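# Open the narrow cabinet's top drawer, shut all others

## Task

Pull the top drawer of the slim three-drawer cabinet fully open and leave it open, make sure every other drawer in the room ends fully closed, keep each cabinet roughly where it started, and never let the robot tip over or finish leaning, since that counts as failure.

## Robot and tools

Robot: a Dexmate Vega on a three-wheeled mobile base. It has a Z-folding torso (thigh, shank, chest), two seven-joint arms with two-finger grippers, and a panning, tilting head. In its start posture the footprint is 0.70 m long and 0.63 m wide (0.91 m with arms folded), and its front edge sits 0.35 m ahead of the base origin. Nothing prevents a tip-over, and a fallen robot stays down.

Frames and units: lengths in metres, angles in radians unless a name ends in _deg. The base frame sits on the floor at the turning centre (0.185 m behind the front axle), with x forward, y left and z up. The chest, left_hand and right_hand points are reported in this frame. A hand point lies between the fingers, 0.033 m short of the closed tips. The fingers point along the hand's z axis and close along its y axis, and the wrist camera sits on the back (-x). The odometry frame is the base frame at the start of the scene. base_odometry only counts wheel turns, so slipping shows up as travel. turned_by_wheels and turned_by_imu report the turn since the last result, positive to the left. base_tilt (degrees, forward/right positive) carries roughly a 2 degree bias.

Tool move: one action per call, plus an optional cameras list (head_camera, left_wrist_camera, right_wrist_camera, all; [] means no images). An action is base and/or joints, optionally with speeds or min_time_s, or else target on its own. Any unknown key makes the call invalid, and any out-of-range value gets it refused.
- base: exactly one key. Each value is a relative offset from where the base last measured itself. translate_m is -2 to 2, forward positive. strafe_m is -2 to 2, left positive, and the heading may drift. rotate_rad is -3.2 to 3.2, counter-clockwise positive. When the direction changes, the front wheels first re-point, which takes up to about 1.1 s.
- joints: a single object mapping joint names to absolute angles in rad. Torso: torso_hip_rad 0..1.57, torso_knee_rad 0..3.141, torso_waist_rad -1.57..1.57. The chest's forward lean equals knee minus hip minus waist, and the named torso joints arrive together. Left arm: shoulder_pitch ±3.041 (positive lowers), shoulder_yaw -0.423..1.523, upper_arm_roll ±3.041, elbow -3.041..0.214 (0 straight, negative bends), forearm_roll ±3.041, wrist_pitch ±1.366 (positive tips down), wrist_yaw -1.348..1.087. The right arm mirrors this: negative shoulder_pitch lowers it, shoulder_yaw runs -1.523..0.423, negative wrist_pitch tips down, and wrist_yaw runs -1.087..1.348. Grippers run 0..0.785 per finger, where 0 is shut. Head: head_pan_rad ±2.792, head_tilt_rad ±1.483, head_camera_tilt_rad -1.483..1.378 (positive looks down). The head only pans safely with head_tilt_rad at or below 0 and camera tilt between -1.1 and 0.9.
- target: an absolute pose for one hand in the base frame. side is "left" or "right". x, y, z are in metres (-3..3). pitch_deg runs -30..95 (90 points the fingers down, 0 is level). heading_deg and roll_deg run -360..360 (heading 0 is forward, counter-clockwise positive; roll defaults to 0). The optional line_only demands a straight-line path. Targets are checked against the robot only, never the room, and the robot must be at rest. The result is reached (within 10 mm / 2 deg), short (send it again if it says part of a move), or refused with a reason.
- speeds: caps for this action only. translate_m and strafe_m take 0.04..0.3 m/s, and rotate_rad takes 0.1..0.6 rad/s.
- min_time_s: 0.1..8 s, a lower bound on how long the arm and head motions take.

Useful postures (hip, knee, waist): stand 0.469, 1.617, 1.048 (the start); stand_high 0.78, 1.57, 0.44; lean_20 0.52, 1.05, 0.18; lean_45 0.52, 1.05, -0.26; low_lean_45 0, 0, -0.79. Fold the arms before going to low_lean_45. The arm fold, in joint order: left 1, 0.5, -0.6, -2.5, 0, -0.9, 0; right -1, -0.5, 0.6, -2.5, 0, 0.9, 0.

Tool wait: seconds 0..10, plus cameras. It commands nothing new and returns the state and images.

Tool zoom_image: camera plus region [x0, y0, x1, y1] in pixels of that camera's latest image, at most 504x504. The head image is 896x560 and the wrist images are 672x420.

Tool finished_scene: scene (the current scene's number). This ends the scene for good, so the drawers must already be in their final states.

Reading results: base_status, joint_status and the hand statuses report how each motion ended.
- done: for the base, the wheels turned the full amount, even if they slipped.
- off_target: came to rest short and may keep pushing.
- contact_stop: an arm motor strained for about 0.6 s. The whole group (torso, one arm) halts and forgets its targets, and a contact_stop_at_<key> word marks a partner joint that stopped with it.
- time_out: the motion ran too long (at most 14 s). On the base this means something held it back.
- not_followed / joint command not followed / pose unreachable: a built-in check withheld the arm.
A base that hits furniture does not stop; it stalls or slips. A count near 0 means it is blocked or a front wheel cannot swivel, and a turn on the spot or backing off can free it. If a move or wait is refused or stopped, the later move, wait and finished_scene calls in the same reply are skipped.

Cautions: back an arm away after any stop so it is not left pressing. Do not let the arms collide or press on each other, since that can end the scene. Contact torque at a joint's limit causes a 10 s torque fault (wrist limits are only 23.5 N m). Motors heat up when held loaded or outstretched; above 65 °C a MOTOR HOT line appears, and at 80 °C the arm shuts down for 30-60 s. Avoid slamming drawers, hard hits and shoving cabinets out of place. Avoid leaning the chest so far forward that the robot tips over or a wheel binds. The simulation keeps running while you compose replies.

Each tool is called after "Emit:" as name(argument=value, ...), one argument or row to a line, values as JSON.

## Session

Emit:
move(
  joints={"head_camera_tilt_rad": 0.4},
  cameras=["head_camera"],
)

Emit:
move(
  joints={"head_pan_rad": -1.4},
  cameras=["head_camera"],
)

Emit:
move(
  joints={"head_pan_rad": -2.7},
  cameras=["head_camera"],
)

Emit:
move(
  joints={"head_pan_rad": 1.6},
  cameras=["head_camera"],
)

Scene clock: 0.90 s.
Joint torques (N m): left_arm=[4.72 0.86 -1.64 -4.04 0.26 -1.8 -0.14] | right_arm=[-4.69 -1.41 0.79 -2.37 0.27 2.71 -0.19]
Motor temperatures (°C): left_arm=[31 31 31 26 40 35 41] | right_arm=[30 27 33 31 36 36 33]
move: done
base_odometry: x=+0.000 y=+0.000 heading=+0.000
turned_by_wheels: +0.000
turned_by_imu: +0.000
base_tilt: forward=+0.0 right=+0.8
base_status: not commanded
joint_positions: torso_hip_rad=+0.469 torso_knee_rad=+1.617 torso_waist_rad=+1.048 left_shoulder_pitch_rad=+2.189 left_shoulder_yaw_rad=-0.007 left_upper_arm_roll_rad=+0.016 left_elbow_rad=-1.090 left_forearm_roll_rad=+0.013 left_wrist_pitch_rad=-0.515 left_wrist_yaw_rad=+0.020 left_gripper_rad=+0.005 right_shoulder_pitch_rad=-2.209 right_shoulder_yaw_rad=-0.016 right_upper_arm_roll_rad=+0.009 right_elbow_rad=-1.106 right_forearm_roll_rad=-0.010 right_wrist_pitch_rad=+0.494 right_wrist_yaw_rad=-0.018 right_gripper_rad=+0.005 head_pan_rad=+0.000 head_tilt_rad=+0.000 head_camera_tilt_rad=+0.400
joint_status: all done
chest: x=-0.0111 y=+0.0000 z=+1.4155 quat_wxyz=(+0.999, +0.000, +0.050, +0.000) (m; base frame)
left_hand: x=+0.2066 y=+0.2195 z=+0.6100 quat_wxyz=(+0.429, +0.002, +0.903, +0.000) pitch_deg=+39.1 heading_deg=-0.2 roll_deg=+0.1 back=up (m; base frame)
right_hand: x=+0.1929 y=-0.2468 z=+0.6050 quat_wxyz=(+0.418, -0.007, +0.908, -0.015) pitch_deg=+40.6 heading_deg=-1.6 roll_deg=-2.5 back=up (m; base frame)
pictures: head_camera

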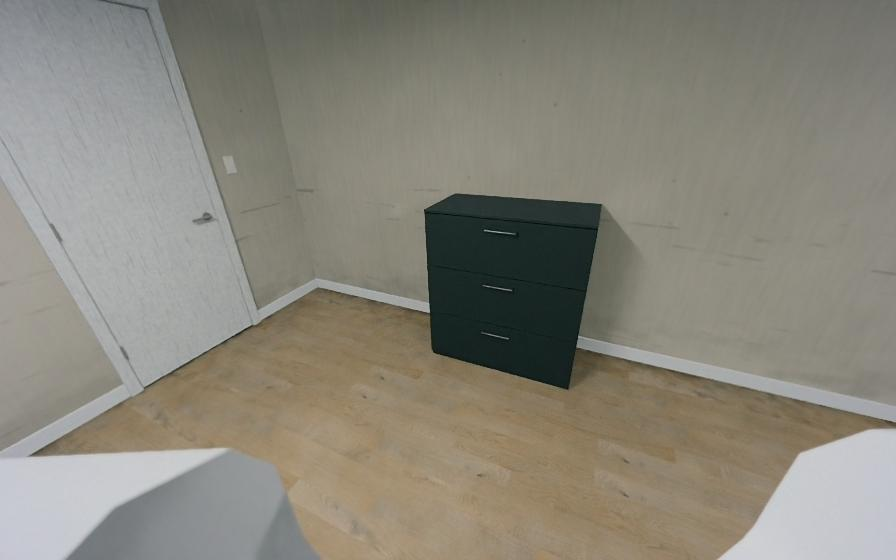

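Scene clock: 2.50 s.
Joint torques (N m): left_arm=[5.18 1.01 -1.59 -2.65 0.05 -1.72 -0.34] | right_arm=[-5.04 -1.53 0.67 -2.08 0.2 2.63 -0.15]
Motor temperatures (°C): left_arm=[31 31 31 26 40 35 41] | right_arm=[30 27 33 31 36 36 33]
move: done
base_odometry: x=+0.000 y=+0.000 heading=+0.000
turned_by_wheels: +0.000
turned_by_imu: +0.000
base_tilt: forward=+0.1 right=+0.8
base_status: not commanded
joint_positions: torso_hip_rad=+0.469 torso_knee_rad=+1.617 torso_waist_rad=+1.048 left_shoulder_pitch_rad=+2.189 left_shoulder_yaw_rad=-0.007 left_upper_arm_roll_rad=+0.016 left_elbow_rad=-1.090 left_forearm_roll_rad=+0.013 left_wrist_pitch_rad=-0.515 left_wrist_yaw_rad=+0.020 left_gripper_rad=+0.005 right_shoulder_pitch_rad=-2.209 right_shoulder_yaw_rad=-0.016 right_upper_arm_roll_rad=+0.009 right_elbow_rad=-1.106 right_forearm_roll_rad=-0.010 right_wrist_pitch_rad=+0.494 right_wrist_yaw_rad=-0.018 right_gripper_rad=+0.005 head_pan_rad=-1.400 head_tilt_rad=+0.000 head_camera_tilt_rad=+0.400
joint_status: all done
chest: x=-0.0111 y=+0.0000 z=+1.4155 quat_wxyz=(+0.999, +0.000, +0.050, +0.000) (m; base frame)
left_hand: x=+0.2066 y=+0.2195 z=+0.6100 quat_wxyz=(+0.429, +0.002, +0.903, +0.000) pitch_deg=+39.1 heading_deg=-0.2 roll_deg=+0.1 back=up (m; base frame)
right_hand: x=+0.1929 y=-0.2468 z=+0.6050 quat_wxyz=(+0.418, -0.007, +0.908, -0.015) pitch_deg=+40.6 heading_deg=-1.6 roll_deg=-2.5 back=up (m; base frame)
pictures: head_camera

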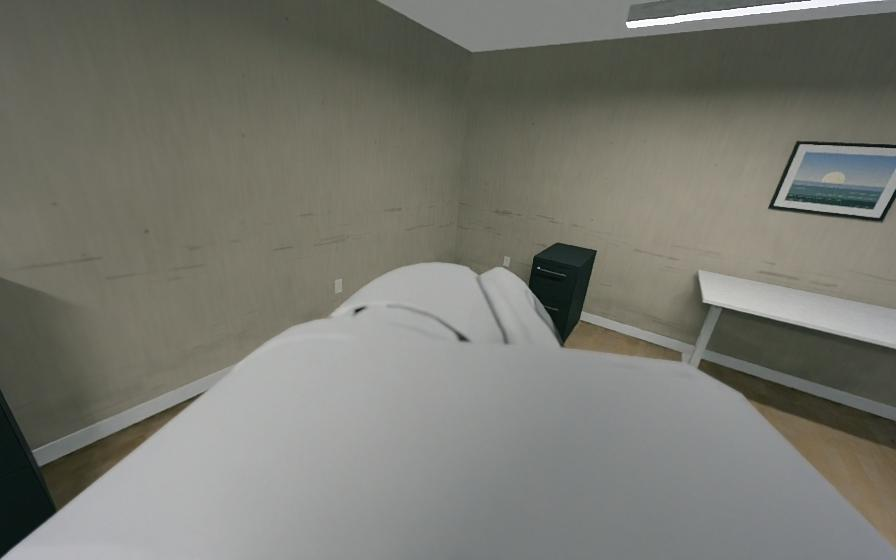

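Scene clock: 4.03 s.
Joint torques (N m): left_arm=[5.11 -0.57 -0.29 -3.75 0.1 -1.62 -0.02] | right_arm=[-5.15 -0.28 0.43 -3.45 0.13 2.58 -0.03]
Motor temperatures (°C): left_arm=[31 31 31 26 40 35 41] | right_arm=[30 27 33 31 36 36 33]
move: done
base_odometry: x=+0.000 y=+0.000 heading=+0.000
turned_by_wheels: +0.000
turned_by_imu: +0.000
base_tilt: forward=+0.0 right=+0.7
base_status: not commanded
joint_positions: torso_hip_rad=+0.469 torso_knee_rad=+1.617 torso_waist_rad=+1.048 left_shoulder_pitch_rad=+2.189 left_shoulder_yaw_rad=-0.007 left_upper_arm_roll_rad=+0.016 left_elbow_rad=-1.090 left_forearm_roll_rad=+0.013 left_wrist_pitch_rad=-0.515 left_wrist_yaw_rad=+0.020 left_gripper_rad=+0.005 right_shoulder_pitch_rad=-2.209 right_shoulder_yaw_rad=-0.016 right_upper_arm_roll_rad=+0.009 right_elbow_rad=-1.106 right_forearm_roll_rad=-0.010 right_wrist_pitch_rad=+0.494 right_wrist_yaw_rad=-0.018 right_gripper_rad=+0.005 head_pan_rad=-2.700 head_tilt_rad=+0.000 head_camera_tilt_rad=+0.400
joint_status: all done
chest: x=-0.0111 y=+0.0000 z=+1.4155 quat_wxyz=(+0.999, +0.000, +0.050, +0.000) (m; base frame)
left_hand: x=+0.2066 y=+0.2195 z=+0.6100 quat_wxyz=(+0.429, +0.002, +0.903, +0.000) pitch_deg=+39.1 heading_deg=-0.2 roll_deg=+0.1 back=up (m; base frame)
right_hand: x=+0.1929 y=-0.2468 z=+0.6050 quat_wxyz=(+0.418, -0.007, +0.908, -0.015) pitch_deg=+40.6 heading_deg=-1.6 roll_deg=-2.5 back=up (m; base frame)
pictures: head_camera

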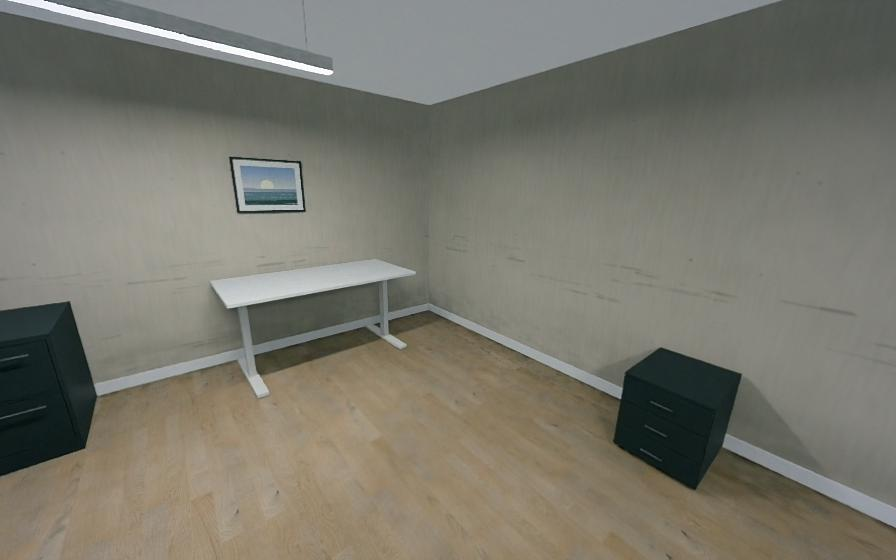

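Scene clock: 7.57 s.
Joint torques (N m): left_arm=[4.22 0.16 -1 -2.99 0.04 -2.15 0.08] | right_arm=[-4.39 -1.75 0.67 -2.75 0.26 2.8 -0.06]
Motor temperatures (°C): left_arm=[31 31 31 26 40 35 41] | right_arm=[30 27 33 31 36 36 33]
move: done
base_odometry: x=+0.000 y=+0.000 heading=+0.000
turned_by_wheels: +0.000
turned_by_imu: +0.000
base_tilt: forward=+0.0 right=+0.8
base_status: not commanded
joint_positions: torso_hip_rad=+0.469 torso_knee_rad=+1.617 torso_waist_rad=+1.048 left_shoulder_pitch_rad=+2.189 left_shoulder_yaw_rad=-0.007 left_upper_arm_roll_rad=+0.016 left_elbow_rad=-1.090 left_forearm_roll_rad=+0.013 left_wrist_pitch_rad=-0.515 left_wrist_yaw_rad=+0.020 left_gripper_rad=+0.005 right_shoulder_pitch_rad=-2.209 right_shoulder_yaw_rad=-0.016 right_upper_arm_roll_rad=+0.009 right_elbow_rad=-1.106 right_forearm_roll_rad=-0.010 right_wrist_pitch_rad=+0.494 right_wrist_yaw_rad=-0.018 right_gripper_rad=+0.005 head_pan_rad=+1.600 head_tilt_rad=+0.000 head_camera_tilt_rad=+0.400
joint_status: all done
chest: x=-0.0111 y=+0.0000 z=+1.4155 quat_wxyz=(+0.999, +0.000, +0.050, +0.000) (m; base frame)
left_hand: x=+0.2066 y=+0.2195 z=+0.6100 quat_wxyz=(+0.429, +0.002, +0.903, +0.000) pitch_deg=+39.1 heading_deg=-0.2 roll_deg=+0.1 back=up (m; base frame)
right_hand: x=+0.1929 y=-0.2468 z=+0.6050 quat_wxyz=(+0.418, -0.007, +0.908, -0.015) pitch_deg=+40.6 heading_deg=-1.6 roll_deg=-2.5 back=up (m; base frame)
pictures: head_camera

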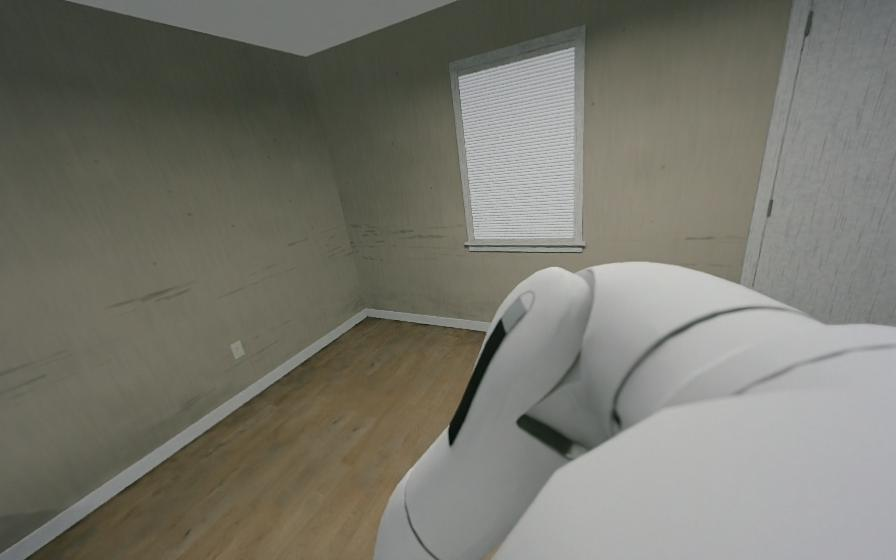

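Emit:
move(
  base={"rotate_rad": 2.82},
  joints={"head_pan_rad": 0, "head_camera_tilt_rad": 0.5, "left_shoulder_pitch_rad": 1.6, "left_elbow_rad": -1.3, "left_shoulder_yaw_rad": 0.1, "right_shoulder_pitch_rad": -1.9, "right_elbow_rad": -2.0, "right_shoulder_yaw_rad": -0.2, "left_gripper_rad": 0.5},
  cameras=[],
)

Emit:
move(
  joints={"torso_hip_rad": 0.0, "torso_knee_rad": 0.8, "torso_waist_rad": 0.2, "left_shoulder_pitch_rad": 1.142, "left_shoulder_yaw_rad": 0.109, "left_upper_arm_roll_rad": 0.39, "left_elbow_rad": -0.99, "left_forearm_roll_rad": 1.257, "left_wrist_pitch_rad": 0.26, "left_wrist_yaw_rad": 0.5, "head_camera_tilt_rad": 0.3},
)

Scene clock: 14.63 s.
Joint torques (N m): left_arm=[-18.93 2.22 -1.35 -7.95 0.15 -2.44 -0.05] | right_arm=[18.99 -4.21 2.6 -8.68 0.28 2.76 -0.45]
Motor temperatures (°C): left_arm=[31 31 31 26 40 35 41] | right_arm=[30 27 33 31 36 36 33]
move: done
base_odometry: x=+0.003 y=+0.000 heading=+2.829
turned_by_wheels: +2.829
turned_by_imu: +2.813
base_tilt: forward=+0.1 right=+0.8
base_status: done
joint_positions: torso_hip_rad=+0.469 torso_knee_rad=+1.617 torso_waist_rad=+1.048 left_shoulder_pitch_rad=+1.600 left_shoulder_yaw_rad=+0.100 left_upper_arm_roll_rad=+0.016 left_elbow_rad=-1.300 left_forearm_roll_rad=+0.013 left_wrist_pitch_rad=-0.515 left_wrist_yaw_rad=+0.020 left_gripper_rad=+0.500 right_shoulder_pitch_rad=-1.900 right_shoulder_yaw_rad=-0.200 right_upper_arm_roll_rad=+0.009 right_elbow_rad=-2.000 right_forearm_roll_rad=-0.010 right_wrist_pitch_rad=+0.494 right_wrist_yaw_rad=-0.018 right_gripper_rad=+0.005 head_pan_rad=+0.000 head_tilt_rad=+0.000 head_camera_tilt_rad=+0.500
joint_status: all done
chest: x=-0.0111 y=+0.0000 z=+1.4155 quat_wxyz=(+0.999, +0.000, +0.050, +0.000) (m; base frame)
left_hand: x=+0.6511 y=+0.2508 z=+0.9983 quat_wxyz=(+0.746, +0.044, +0.664, +0.030) pitch_deg=-6.5 heading_deg=-1.5 roll_deg=+6.1 back=up (m; base frame)
right_hand: x=+0.5450 y=-0.2137 z=+1.2547 quat_wxyz=(+0.855, -0.095, +0.509, -0.022) pitch_deg=-27.6 heading_deg=+9.1 roll_deg=-12.1 back=up (m; base frame)
pictures: none
No camera images: "cameras" was empty.

Scene clock: 20.10 s.
Joint torques (N m): left_arm=[-14.45 2.38 1.56 -4.31 0.96 0.34 1.51] | right_arm=[9 -4.09 1.74 -7.11 0.27 3.05 -0.21]
Motor temperatures (°C): left_arm=[31 31 31 26 40 35 41] | right_arm=[30 27 33 31 36 36 33]
move: done
base_odometry: x=+0.003 y=+0.000 heading=+2.829
turned_by_wheels: +0.000
turned_by_imu: +0.000
base_tilt: forward=+0.1 right=+0.8
base_status: not commanded
joint_positions: torso_hip_rad=+0.001 torso_knee_rad=+0.800 torso_waist_rad=+0.200 left_shoulder_pitch_rad=+1.144 left_shoulder_yaw_rad=+0.109 left_upper_arm_roll_rad=+0.388 left_elbow_rad=-0.991 left_forearm_roll_rad=+1.253 left_wrist_pitch_rad=+0.257 left_wrist_yaw_rad=+0.498 left_gripper_rad=+0.500 right_shoulder_pitch_rad=-1.900 right_shoulder_yaw_rad=-0.200 right_upper_arm_roll_rad=+0.009 right_elbow_rad=-2.000 right_forearm_roll_rad=-0.010 right_wrist_pitch_rad=+0.494 right_wrist_yaw_rad=-0.018 right_gripper_rad=+0.005 head_pan_rad=+0.000 head_tilt_rad=+0.000 head_camera_tilt_rad=+0.300
joint_status: all done
chest: x=+0.1496 y=+0.0000 z=+1.1462 quat_wxyz=(+0.955, +0.000, +0.295, +0.000) (m; base frame)
left_hand: x=+0.6786 y=+0.1804 z=+0.4489 quat_wxyz=(+0.415, +0.571, +0.575, +0.414) pitch_deg=+18.2 heading_deg=+0.1 roll_deg=+89.7 (m; base frame)
right_hand: x=+0.5608 y=-0.2137 z=+0.7388 quat_wxyz=(+0.702, -0.098, +0.705, +0.002) pitch_deg=+0.7 heading_deg=+8.0 roll_deg=-7.7 back=up (m; base frame)
pictures: head_camera, left_wrist_camera, right_wrist_camera

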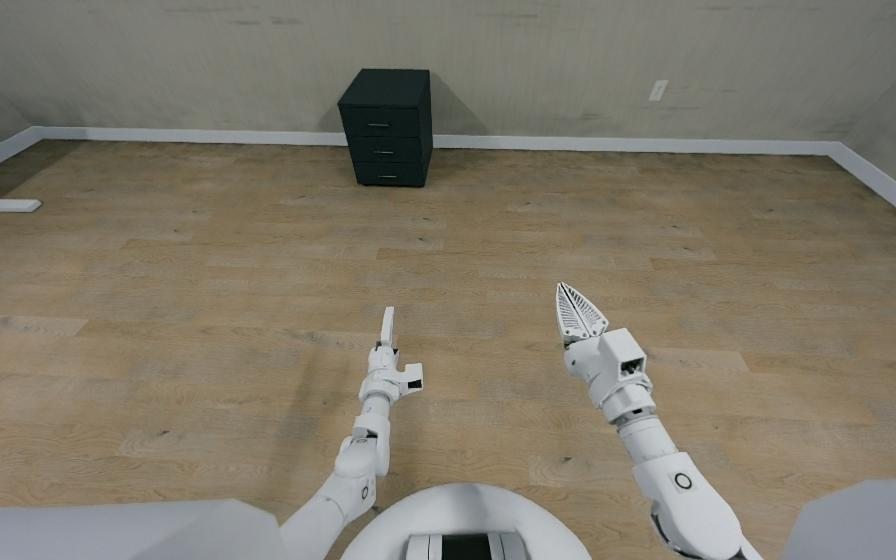

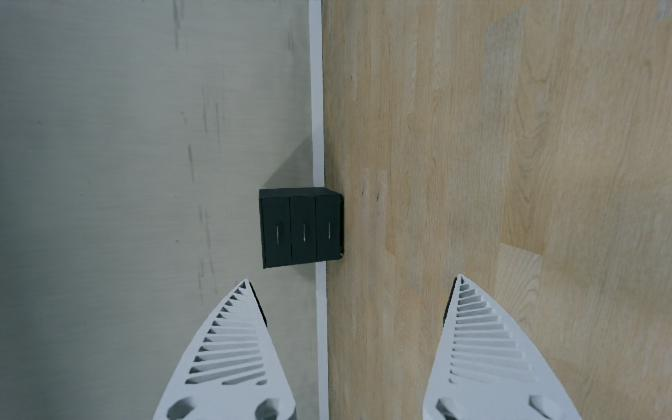

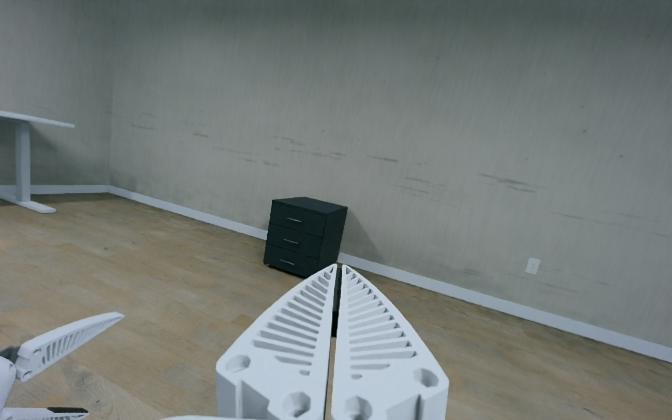

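Emit:
move(
  base={"rotate_rad": -0.05},
  cameras=[],
)

Emit:
move(
  base={"strafe_m": 0.29},
  cameras=[],
)

Emit:
move(
  base={"translate_m": 1.05},
)

Scene clock: 21.63 s.
Joint torques (N m): left_arm=[-14.41 -0.72 0.49 -5.18 1.08 -0.2 1.18] | right_arm=[7.72 -4.15 1.56 -8.07 0.16 3.24 -0.4]
Motor temperatures (°C): left_arm=[31 31 31 26 40 35 41] | right_arm=[30 27 33 31 36 36 33]
move: done
base_odometry: x=+0.003 y=+0.000 heading=+2.779
turned_by_wheels: -0.050
turned_by_imu: -0.050
base_tilt: forward=+0.1 right=+0.8
base_status: done
joint_positions: torso_hip_rad=+0.001 torso_knee_rad=+0.800 torso_waist_rad=+0.200 left_shoulder_pitch_rad=+1.142 left_shoulder_yaw_rad=+0.109 left_upper_arm_roll_rad=+0.390 left_elbow_rad=-0.990 left_forearm_roll_rad=+1.257 left_wrist_pitch_rad=+0.260 left_wrist_yaw_rad=+0.500 left_gripper_rad=+0.500 right_shoulder_pitch_rad=-1.900 right_shoulder_yaw_rad=-0.200 right_upper_arm_roll_rad=+0.009 right_elbow_rad=-2.000 right_forearm_roll_rad=-0.010 right_wrist_pitch_rad=+0.494 right_wrist_yaw_rad=-0.018 right_gripper_rad=+0.005 head_pan_rad=+0.000 head_tilt_rad=+0.000 head_camera_tilt_rad=+0.300
joint_status: not commanded
chest: x=+0.1496 y=+0.0000 z=+1.1462 quat_wxyz=(+0.955, +0.000, +0.295, +0.000) (m; base frame)
left_hand: x=+0.6795 y=+0.1801 z=+0.4500 quat_wxyz=(+0.415, +0.572, +0.572, +0.416) pitch_deg=+18.0 heading_deg=+0.1 roll_deg=-90.0 (m; base frame)
right_hand: x=+0.5608 y=-0.2137 z=+0.7388 quat_wxyz=(+0.702, -0.098, +0.705, +0.002) pitch_deg=+0.7 heading_deg=+8.0 roll_deg=-7.7 back=up (m; base frame)
pictures: none
No camera images: "cameras" was empty.

Scene clock: 24.67 s.
Joint torques (N m): left_arm=[-12.52 1.19 0.8 -4.47 0.77 -0.6 1.39] | right_arm=[7.16 -3.11 1.84 -7.57 0.24 2.82 -0.26]
Motor temperatures (°C): left_arm=[31 31 31 26 40 35 41] | right_arm=[30 27 33 31 36 37 33]
move: done
base_odometry: x=-0.098 y=-0.270 heading=+2.786
turned_by_wheels: +0.008
turned_by_imu: +0.003
base_tilt: forward=+0.1 right=+0.7
base_status: done
joint_positions: torso_hip_rad=+0.001 torso_knee_rad=+0.800 torso_waist_rad=+0.200 left_shoulder_pitch_rad=+1.142 left_shoulder_yaw_rad=+0.109 left_upper_arm_roll_rad=+0.390 left_elbow_rad=-0.990 left_forearm_roll_rad=+1.257 left_wrist_pitch_rad=+0.260 left_wrist_yaw_rad=+0.500 left_gripper_rad=+0.500 right_shoulder_pitch_rad=-1.900 right_shoulder_yaw_rad=-0.200 right_upper_arm_roll_rad=+0.009 right_elbow_rad=-2.000 right_forearm_roll_rad=-0.010 right_wrist_pitch_rad=+0.494 right_wrist_yaw_rad=-0.018 right_gripper_rad=+0.005 head_pan_rad=+0.000 head_tilt_rad=+0.000 head_camera_tilt_rad=+0.300
joint_status: not commanded
chest: x=+0.1496 y=+0.0000 z=+1.1462 quat_wxyz=(+0.955, +0.000, +0.295, +0.000) (m; base frame)
left_hand: x=+0.6796 y=+0.1801 z=+0.4500 quat_wxyz=(+0.415, +0.572, +0.572, +0.416) pitch_deg=+18.0 heading_deg=+0.1 roll_deg=-90.0 (m; base frame)
right_hand: x=+0.5608 y=-0.2137 z=+0.7388 quat_wxyz=(+0.703, -0.098, +0.705, +0.002) pitch_deg=+0.7 heading_deg=+8.0 roll_deg=-7.7 back=up (m; base frame)
pictures: none
No camera images: "cameras" was empty.

Scene clock: 30.27 s.
Joint torques (N m): left_arm=[-13.34 0.55 1.17 -4.97 0.67 -0.02 1.59] | right_arm=[7.6 -3.28 1.69 -8.64 0.21 3.16 -0.21]
Motor temperatures (°C): left_arm=[31 31 31 26 40 35 41] | right_arm=[30 27 33 32 36 37 33]
move: done
base_odometry: x=-1.083 y=+0.095 heading=+2.785
turned_by_wheels: -0.001
turned_by_imu: -0.003
base_tilt: forward=+0.1 right=+0.7
base_status: done
joint_positions: torso_hip_rad=+0.001 torso_knee_rad=+0.800 torso_waist_rad=+0.200 left_shoulder_pitch_rad=+1.142 left_shoulder_yaw_rad=+0.109 left_upper_arm_roll_rad=+0.390 left_elbow_rad=-0.990 left_forearm_roll_rad=+1.257 left_wrist_pitch_rad=+0.260 left_wrist_yaw_rad=+0.500 left_gripper_rad=+0.500 right_shoulder_pitch_rad=-1.900 right_shoulder_yaw_rad=-0.200 right_upper_arm_roll_rad=+0.009 right_elbow_rad=-2.000 right_forearm_roll_rad=-0.010 right_wrist_pitch_rad=+0.494 right_wrist_yaw_rad=-0.018 right_gripper_rad=+0.005 head_pan_rad=+0.000 head_tilt_rad=+0.000 head_camera_tilt_rad=+0.300
joint_status: not commanded
chest: x=+0.1496 y=+0.0000 z=+1.1462 quat_wxyz=(+0.955, +0.000, +0.295, +0.000) (m; base frame)
left_hand: x=+0.6796 y=+0.1801 z=+0.4500 quat_wxyz=(+0.415, +0.572, +0.572, +0.416) pitch_deg=+18.0 heading_deg=+0.1 roll_deg=-90.0 (m; base frame)
right_hand: x=+0.5608 y=-0.2137 z=+0.7388 quat_wxyz=(+0.703, -0.098, +0.705, +0.002) pitch_deg=+0.7 heading_deg=+8.0 roll_deg=-7.7 back=up (m; base frame)
pictures: head_camera, left_wrist_camera, right_wrist_camera

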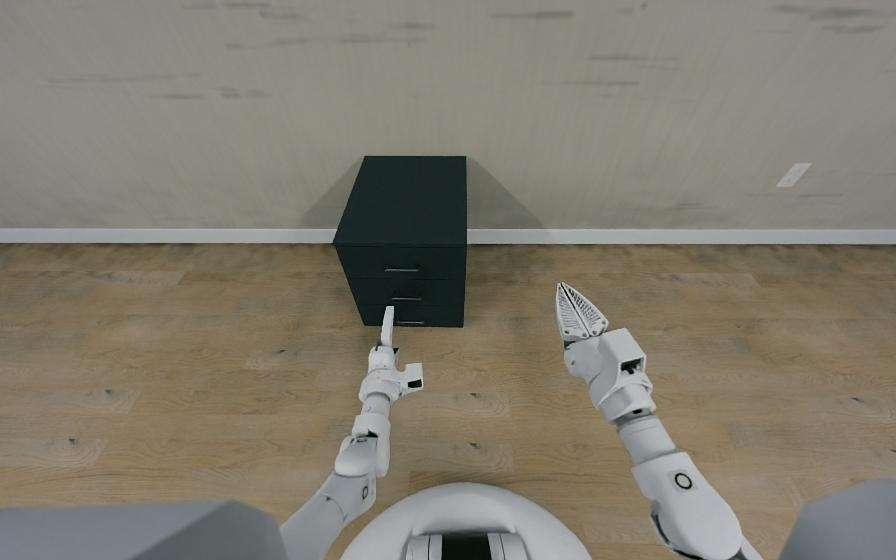

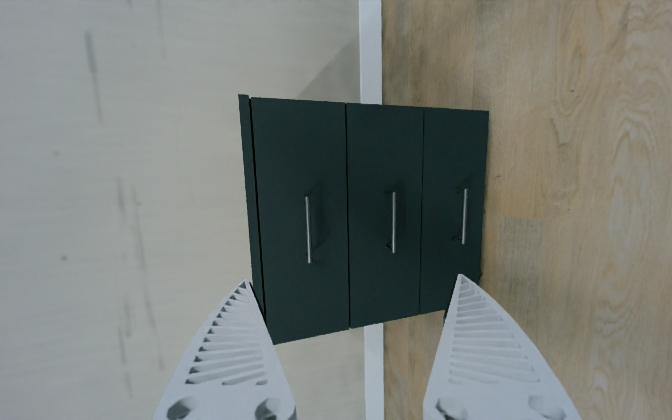

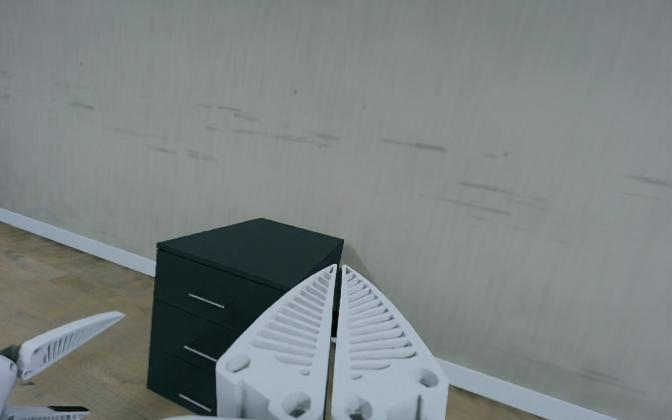

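Emit:
move(
  target={"side":"left","x":0.68,"y":0.163,"z":0.43,"pitch_deg":18,"heading_deg":0,"roll_deg":-90},
  cameras=[],
)

Emit:
move(
  base={"translate_m": 0.18},
  speeds={"translate_m": 0.12},
  cameras=["head_camera","left_wrist_camera"],
)

Scene clock: 33.00 s.
Joint torques (N m): left_arm=[-15.29 -5.02 1.43 -4.19 0.55 0.16 1.48] | right_arm=[7.49 -2.56 1.7 -6.72 0.35 3.52 -0.27]
Motor temperatures (°C): left_arm=[31 31 31 26 40 35 41] | right_arm=[30 27 33 32 36 37 33]
move: done
base_odometry: x=-1.083 y=+0.095 heading=+2.785
turned_by_wheels: +0.000
turned_by_imu: +0.000
base_tilt: forward=+0.1 right=+0.8
base_status: not commanded
joint_positions: torso_hip_rad=+0.001 torso_knee_rad=+0.800 torso_waist_rad=+0.200 left_shoulder_pitch_rad=+1.041 left_shoulder_yaw_rad=+0.038 left_upper_arm_roll_rad=+0.404 left_elbow_rad=-0.756 left_forearm_roll_rad=+1.243 left_wrist_pitch_rad=+0.245 left_wrist_yaw_rad=+0.618 left_gripper_rad=+0.500 right_shoulder_pitch_rad=-1.900 right_shoulder_yaw_rad=-0.200 right_upper_arm_roll_rad=+0.009 right_elbow_rad=-2.000 right_forearm_roll_rad=-0.010 right_wrist_pitch_rad=+0.494 right_wrist_yaw_rad=-0.018 right_gripper_rad=+0.005 head_pan_rad=+0.000 head_tilt_rad=+0.000 head_camera_tilt_rad=+0.300
joint_status: not commanded
chest: x=+0.1496 y=+0.0000 z=+1.1462 quat_wxyz=(+0.955, +0.000, +0.295, +0.000) (m; base frame)
left_hand: x=+0.6798 y=+0.1636 z=+0.4300 quat_wxyz=(+0.415, +0.572, +0.572, +0.416) pitch_deg=+18.0 heading_deg=+0.0 roll_deg=-90.0 (m; base frame)
left_hand_status: reached (straight line, planned for 1.1 s): 1 mm and 0.0 deg off.
right_hand: x=+0.5608 y=-0.2137 z=+0.7388 quat_wxyz=(+0.703, -0.098, +0.705, +0.002) pitch_deg=+0.7 heading_deg=+8.0 roll_deg=-7.7 back=up (m; base frame)
pictures: none
No camera images: "cameras" was empty.

Scene clock: 35.57 s.
Joint torques (N m): left_arm=[-15.26 -5.06 1.61 -3.56 0.41 -0.11 1.51] | right_arm=[6.82 -2.61 2.22 -7.02 0.22 2.89 -0.32]
Motor temperatures (°C): left_arm=[31 31 31 26 40 35 41] | right_arm=[30 27 33 32 36 37 33]
move: done
base_odometry: x=-1.251 y=+0.157 heading=+2.785
turned_by_wheels: -0.001
turned_by_imu: -0.001
base_tilt: forward=+0.1 right=+0.7
base_status: done
joint_positions: torso_hip_rad=+0.001 torso_knee_rad=+0.800 torso_waist_rad=+0.200 left_shoulder_pitch_rad=+1.040 left_shoulder_yaw_rad=+0.037 left_upper_arm_roll_rad=+0.405 left_elbow_rad=-0.753 left_forearm_roll_rad=+1.243 left_wrist_pitch_rad=+0.245 left_wrist_yaw_rad=+0.620 left_gripper_rad=+0.500 right_shoulder_pitch_rad=-1.900 right_shoulder_yaw_rad=-0.200 right_upper_arm_roll_rad=+0.009 right_elbow_rad=-2.000 right_forearm_roll_rad=-0.010 right_wrist_pitch_rad=+0.494 right_wrist_yaw_rad=-0.018 right_gripper_rad=+0.005 head_pan_rad=+0.000 head_tilt_rad=+0.000 head_camera_tilt_rad=+0.300
joint_status: not commanded
chest: x=+0.1496 y=+0.0000 z=+1.1462 quat_wxyz=(+0.955, +0.000, +0.295, +0.000) (m; base frame)
left_hand: x=+0.6798 y=+0.1632 z=+0.4298 quat_wxyz=(+0.415, +0.572, +0.572, +0.416) pitch_deg=+18.0 heading_deg=+0.0 roll_deg=-90.0 (m; base frame)
right_hand: x=+0.5608 y=-0.2137 z=+0.7388 quat_wxyz=(+0.703, -0.098, +0.705, +0.002) pitch_deg=+0.7 heading_deg=+8.0 roll_deg=-7.7 back=up (m; base frame)
pictures: head_camera, left_wrist_camera

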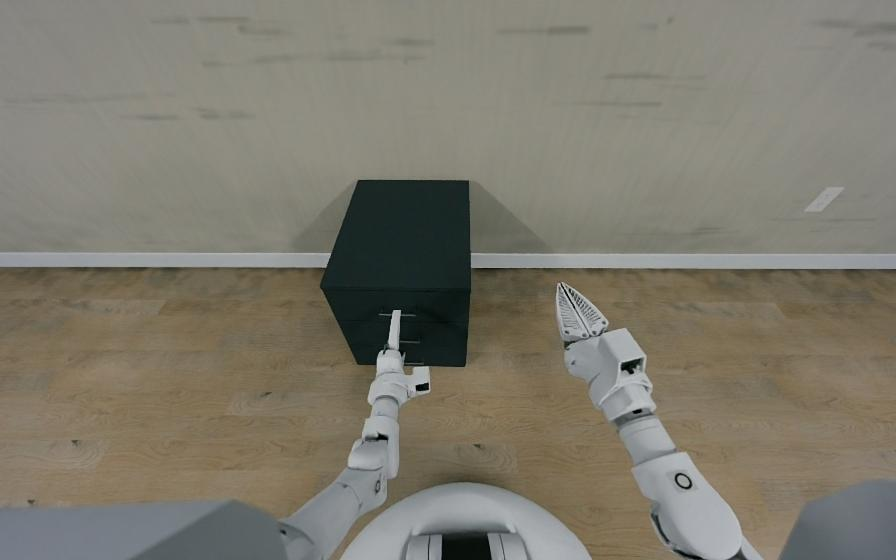

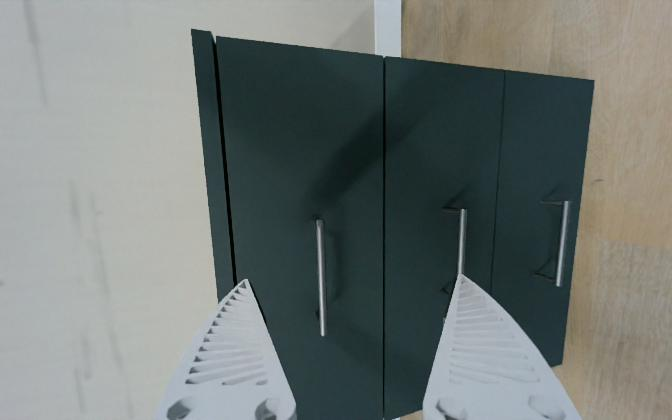

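Emit:
move(
  base={"translate_m": 0.085},
  speeds={"translate_m": 0.06},
  cameras=["left_wrist_camera"],
)

Emit:
move(
  joints={"left_gripper_rad": 0.0},
  cameras=["left_wrist_camera"],
)

Scene clock: 37.97 s.
Joint torques (N m): left_arm=[-20.48 -4.57 -0.26 -5.49 0.22 -0.72 -0.49] | right_arm=[8.93 -2.85 1.31 -7.81 0.11 3.44 -0.43]
Motor temperatures (°C): left_arm=[31 31 31 26 40 35 41] | right_arm=[30 27 33 32 36 37 33]
move: done
base_odometry: x=-1.331 y=+0.187 heading=+2.785
turned_by_wheels: +0.000
turned_by_imu: +0.000
base_tilt: forward=+0.0 right=+0.8
base_status: done
joint_positions: torso_hip_rad=+0.001 torso_knee_rad=+0.800 torso_waist_rad=+0.200 left_shoulder_pitch_rad=+1.040 left_shoulder_yaw_rad=+0.037 left_upper_arm_roll_rad=+0.405 left_elbow_rad=-0.752 left_forearm_roll_rad=+1.243 left_wrist_pitch_rad=+0.245 left_wrist_yaw_rad=+0.621 left_gripper_rad=+0.500 right_shoulder_pitch_rad=-1.900 right_shoulder_yaw_rad=-0.200 right_upper_arm_roll_rad=+0.009 right_elbow_rad=-2.000 right_forearm_roll_rad=-0.010 right_wrist_pitch_rad=+0.494 right_wrist_yaw_rad=-0.018 right_gripper_rad=+0.005 head_pan_rad=+0.000 head_tilt_rad=+0.000 head_camera_tilt_rad=+0.300
joint_status: not commanded
chest: x=+0.1494 y=+0.0000 z=+1.1462 quat_wxyz=(+0.955, +0.000, +0.295, +0.000) (m; base frame)
left_hand: x=+0.6797 y=+0.1632 z=+0.4299 quat_wxyz=(+0.416, +0.572, +0.572, +0.416) pitch_deg=+18.0 heading_deg=+0.0 roll_deg=-90.0 (m; base frame)
right_hand: x=+0.5607 y=-0.2137 z=+0.7389 quat_wxyz=(+0.703, -0.098, +0.705, +0.002) pitch_deg=+0.7 heading_deg=+8.0 roll_deg=-7.7 back=up (m; base frame)
pictures: left_wrist_camera

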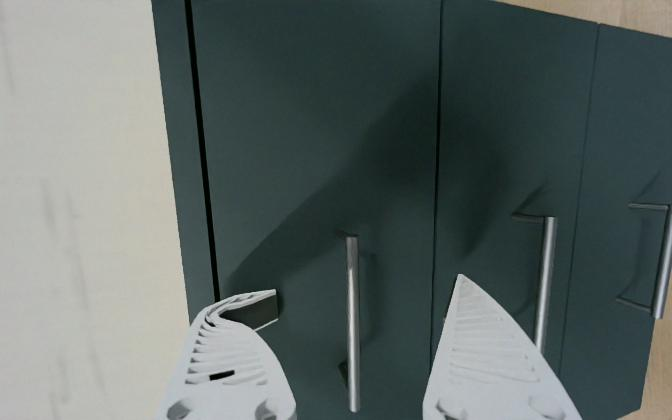

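Scene clock: 39.07 s.
Joint torques (N m): left_arm=[-32.26 -2.65 -1.06 -13.51 1.87 -0.21 3.24] | right_arm=[7.5 -4.07 1.89 -7.23 0.23 3.68 -0.36]
Motor temperatures (°C): left_arm=[31 31 31 26 40 35 41] | right_arm=[30 27 33 32 36 37 33]
move: done
base_odometry: x=-1.331 y=+0.187 heading=+2.784
turned_by_wheels: +0.000
turned_by_imu: +0.000
base_tilt: forward=+0.1 right=+0.8
base_status: not commanded
joint_positions: torso_hip_rad=+0.001 torso_knee_rad=+0.800 torso_waist_rad=+0.200 left_shoulder_pitch_rad=+1.040 left_shoulder_yaw_rad=+0.037 left_upper_arm_roll_rad=+0.405 left_elbow_rad=-0.752 left_forearm_roll_rad=+1.243 left_wrist_pitch_rad=+0.245 left_wrist_yaw_rad=+0.619 left_gripper_rad=+0.000 right_shoulder_pitch_rad=-1.900 right_shoulder_yaw_rad=-0.200 right_upper_arm_roll_rad=+0.009 right_elbow_rad=-2.000 right_forearm_roll_rad=-0.010 right_wrist_pitch_rad=+0.494 right_wrist_yaw_rad=-0.018 right_gripper_rad=+0.005 head_pan_rad=+0.000 head_tilt_rad=+0.000 head_camera_tilt_rad=+0.300
joint_status: all done
chest: x=+0.1495 y=+0.0000 z=+1.1462 quat_wxyz=(+0.955, +0.000, +0.295, +0.000) (m; base frame)
left_hand: x=+0.6789 y=+0.1633 z=+0.4288 quat_wxyz=(+0.415, +0.573, +0.573, +0.415) pitch_deg=+18.2 heading_deg=+0.0 roll_deg=-90.0 (m; base frame)
right_hand: x=+0.5607 y=-0.2137 z=+0.7389 quat_wxyz=(+0.703, -0.098, +0.705, +0.002) pitch_deg=+0.7 heading_deg=+8.0 roll_deg=-7.7 back=up (m; base frame)
pictures: left_wrist_camera

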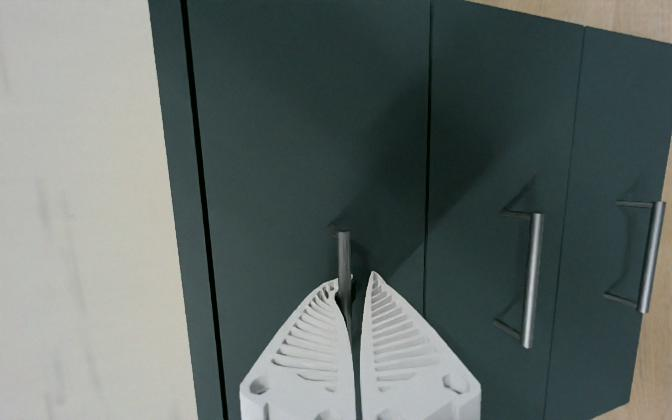

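Emit:
move(
  base={"translate_m": -0.06},
  speeds={"translate_m": 0.06},
  cameras=["head_camera","left_wrist_camera"],
)

Scene clock: 40.83 s.
Joint torques (N m): left_arm=[-7.48 -3.52 -0.57 -2.1 0.41 -1.62 -0.13] | right_arm=[7.61 -3.38 1.59 -7.53 0.13 3.21 -0.36]
Motor temperatures (°C): left_arm=[31 31 31 26 40 35 41] | right_arm=[30 27 33 32 36 37 33]
move: done
base_odometry: x=-1.275 y=+0.166 heading=+2.784
turned_by_wheels: +0.000
turned_by_imu: +0.000
base_tilt: forward=+0.1 right=+0.8
base_status: done
joint_positions: torso_hip_rad=+0.001 torso_knee_rad=+0.800 torso_waist_rad=+0.200 left_shoulder_pitch_rad=+1.039 left_shoulder_yaw_rad=+0.037 left_upper_arm_roll_rad=+0.405 left_elbow_rad=-0.753 left_forearm_roll_rad=+1.243 left_wrist_pitch_rad=+0.245 left_wrist_yaw_rad=+0.621 left_gripper_rad=+0.000 right_shoulder_pitch_rad=-1.900 right_shoulder_yaw_rad=-0.200 right_upper_arm_roll_rad=+0.009 right_elbow_rad=-2.000 right_forearm_roll_rad=-0.010 right_wrist_pitch_rad=+0.494 right_wrist_yaw_rad=-0.018 right_gripper_rad=+0.005 head_pan_rad=+0.000 head_tilt_rad=+0.000 head_camera_tilt_rad=+0.300
joint_status: not commanded
chest: x=+0.1495 y=+0.0000 z=+1.1462 quat_wxyz=(+0.955, +0.000, +0.295, +0.000) (m; base frame)
left_hand: x=+0.6801 y=+0.1631 z=+0.4303 quat_wxyz=(+0.416, +0.572, +0.572, +0.416) pitch_deg=+18.0 heading_deg=+0.0 roll_deg=-90.0 (m; base frame)
right_hand: x=+0.5608 y=-0.2137 z=+0.7389 quat_wxyz=(+0.703, -0.098, +0.705, +0.002) pitch_deg=+0.7 heading_deg=+8.0 roll_deg=-7.7 back=up (m; base frame)
pictures: head_camera, left_wrist_camera

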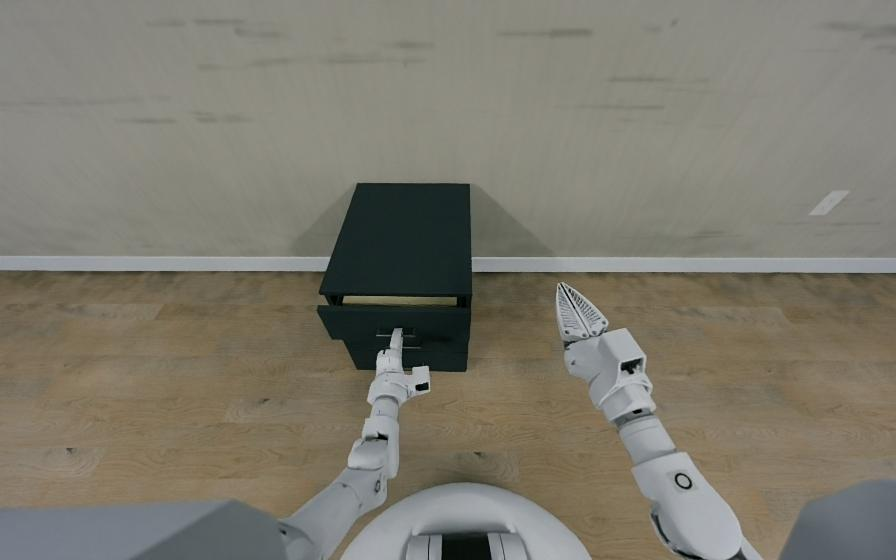

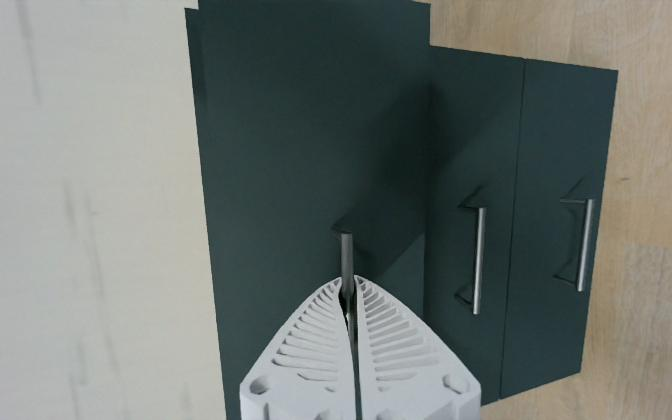

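Emit:
move(
  base={"translate_m": -0.26},
  speeds={"translate_m": 0.06},
  cameras=["head_camera"],
)

Emit:
move(
  base={"translate_m": -0.035},
  speeds={"translate_m": 0.04},
  cameras=["head_camera"],
)

Emit:
move(
  base={"translate_m": -0.025},
  speeds={"translate_m": 0.04},
  cameras=["head_camera"],
)

Scene clock: 46.07 s.
Joint torques (N m): left_arm=[-5.7 -6.01 3.71 -3.18 2 -2.93 -0.39] | right_arm=[7.34 -3.73 1.43 -6.77 0.26 3.09 -0.3]
Motor temperatures (°C): left_arm=[31 31 31 26 40 35 41] | right_arm=[30 27 33 32 36 37 33]
move: done
base_odometry: x=-1.031 y=+0.075 heading=+2.784
turned_by_wheels: +0.000
turned_by_imu: +0.000
base_tilt: forward=+0.0 right=+0.8
base_status: done
joint_positions: torso_hip_rad=+0.001 torso_knee_rad=+0.800 torso_waist_rad=+0.200 left_shoulder_pitch_rad=+1.039 left_shoulder_yaw_rad=+0.037 left_upper_arm_roll_rad=+0.404 left_elbow_rad=-0.753 left_forearm_roll_rad=+1.243 left_wrist_pitch_rad=+0.246 left_wrist_yaw_rad=+0.621 left_gripper_rad=+0.000 right_shoulder_pitch_rad=-1.900 right_shoulder_yaw_rad=-0.200 right_upper_arm_roll_rad=+0.009 right_elbow_rad=-2.000 right_forearm_roll_rad=-0.010 right_wrist_pitch_rad=+0.494 right_wrist_yaw_rad=-0.018 right_gripper_rad=+0.005 head_pan_rad=+0.000 head_tilt_rad=+0.000 head_camera_tilt_rad=+0.300
joint_status: not commanded
chest: x=+0.1495 y=+0.0000 z=+1.1462 quat_wxyz=(+0.955, +0.000, +0.295, +0.000) (m; base frame)
left_hand: x=+0.6801 y=+0.1637 z=+0.4303 quat_wxyz=(+0.415, +0.572, +0.572, +0.416) pitch_deg=+18.0 heading_deg=+0.1 roll_deg=-90.0 (m; base frame)
right_hand: x=+0.5608 y=-0.2137 z=+0.7389 quat_wxyz=(+0.703, -0.098, +0.705, +0.002) pitch_deg=+0.7 heading_deg=+8.0 roll_deg=-7.7 back=up (m; base frame)
pictures: head_camera

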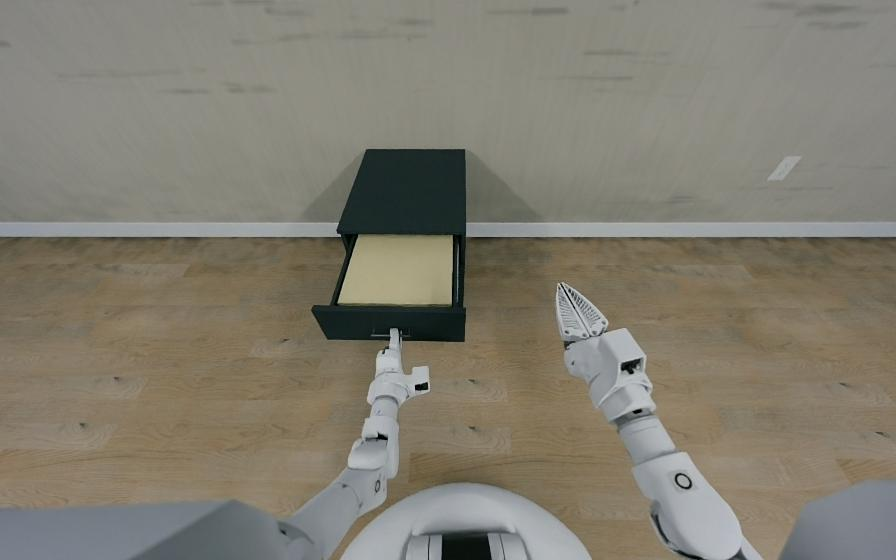

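Scene clock: 47.73 s.
Joint torques (N m): left_arm=[-4.26 -7.07 3.21 -1.91 1.77 -2.6 -0.3] | right_arm=[6.44 -3.72 1.43 -8.11 0.17 3.44 -0.48]
Motor temperatures (°C): left_arm=[31 31 31 26 40 35 41] | right_arm=[30 27 33 32 36 37 33]
move: done
base_odometry: x=-0.998 y=+0.063 heading=+2.783
turned_by_wheels: -0.001
turned_by_imu: -0.001
base_tilt: forward=+0.0 right=+0.7
base_status: done
joint_positions: torso_hip_rad=+0.001 torso_knee_rad=+0.800 torso_waist_rad=+0.200 left_shoulder_pitch_rad=+1.039 left_shoulder_yaw_rad=+0.037 left_upper_arm_roll_rad=+0.404 left_elbow_rad=-0.753 left_forearm_roll_rad=+1.243 left_wrist_pitch_rad=+0.246 left_wrist_yaw_rad=+0.621 left_gripper_rad=+0.000 right_shoulder_pitch_rad=-1.900 right_shoulder_yaw_rad=-0.200 right_upper_arm_roll_rad=+0.009 right_elbow_rad=-2.000 right_forearm_roll_rad=-0.010 right_wrist_pitch_rad=+0.494 right_wrist_yaw_rad=-0.018 right_gripper_rad=+0.005 head_pan_rad=+0.000 head_tilt_rad=+0.000 head_camera_tilt_rad=+0.300
joint_status: not commanded
chest: x=+0.1495 y=+0.0000 z=+1.1462 quat_wxyz=(+0.955, +0.000, +0.295, +0.000) (m; base frame)
left_hand: x=+0.6802 y=+0.1636 z=+0.4303 quat_wxyz=(+0.415, +0.572, +0.572, +0.416) pitch_deg=+18.0 heading_deg=+0.1 roll_deg=-90.0 (m; base frame)
right_hand: x=+0.5608 y=-0.2137 z=+0.7389 quat_wxyz=(+0.703, -0.098, +0.705, +0.002) pitch_deg=+0.7 heading_deg=+8.0 roll_deg=-7.7 back=up (m; base frame)
pictures: head_camera

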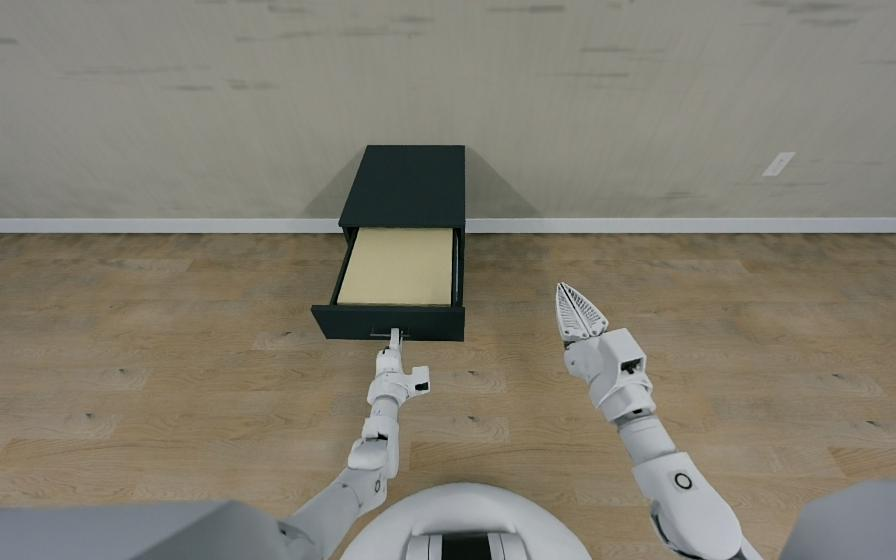

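Scene clock: 49.13 s.
Joint torques (N m): left_arm=[-5.48 -5.34 3.24 -2.85 1.36 -1.86 -0.36] | right_arm=[8.08 -3.66 1.33 -8.07 0.33 2.93 -0.2]
Motor temperatures (°C): left_arm=[31 31 31 26 40 35 41] | right_arm=[30 27 33 32 36 37 33]
move: done
base_odometry: x=-0.975 y=+0.054 heading=+2.783
turned_by_wheels: -0.001
turned_by_imu: -0.001
base_tilt: forward=+0.0 right=+0.7
base_status: done
joint_positions: torso_hip_rad=+0.001 torso_knee_rad=+0.800 torso_waist_rad=+0.200 left_shoulder_pitch_rad=+1.039 left_shoulder_yaw_rad=+0.037 left_upper_arm_roll_rad=+0.404 left_elbow_rad=-0.753 left_forearm_roll_rad=+1.243 left_wrist_pitch_rad=+0.245 left_wrist_yaw_rad=+0.621 left_gripper_rad=+0.000 right_shoulder_pitch_rad=-1.900 right_shoulder_yaw_rad=-0.200 right_upper_arm_roll_rad=+0.009 right_elbow_rad=-2.000 right_forearm_roll_rad=-0.010 right_wrist_pitch_rad=+0.494 right_wrist_yaw_rad=-0.018 right_gripper_rad=+0.005 head_pan_rad=+0.000 head_tilt_rad=+0.000 head_camera_tilt_rad=+0.300
joint_status: not commanded
chest: x=+0.1495 y=+0.0000 z=+1.1462 quat_wxyz=(+0.955, +0.000, +0.295, +0.000) (m; base frame)
left_hand: x=+0.6802 y=+0.1636 z=+0.4304 quat_wxyz=(+0.416, +0.572, +0.572, +0.416) pitch_deg=+18.0 heading_deg=+0.1 roll_deg=-90.0 (m; base frame)
right_hand: x=+0.5608 y=-0.2137 z=+0.7389 quat_wxyz=(+0.703, -0.098, +0.705, +0.002) pitch_deg=+0.7 heading_deg=+8.0 roll_deg=-7.7 back=up (m; base frame)
pictures: head_camera

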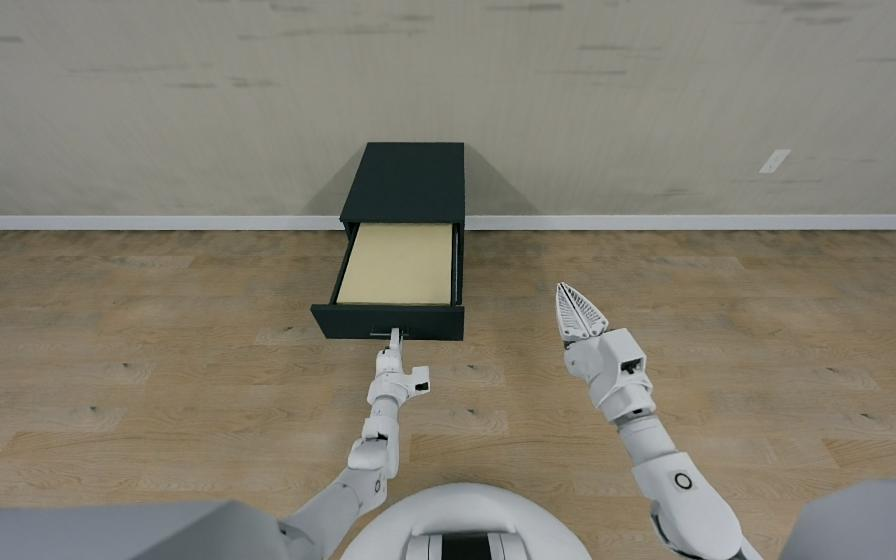

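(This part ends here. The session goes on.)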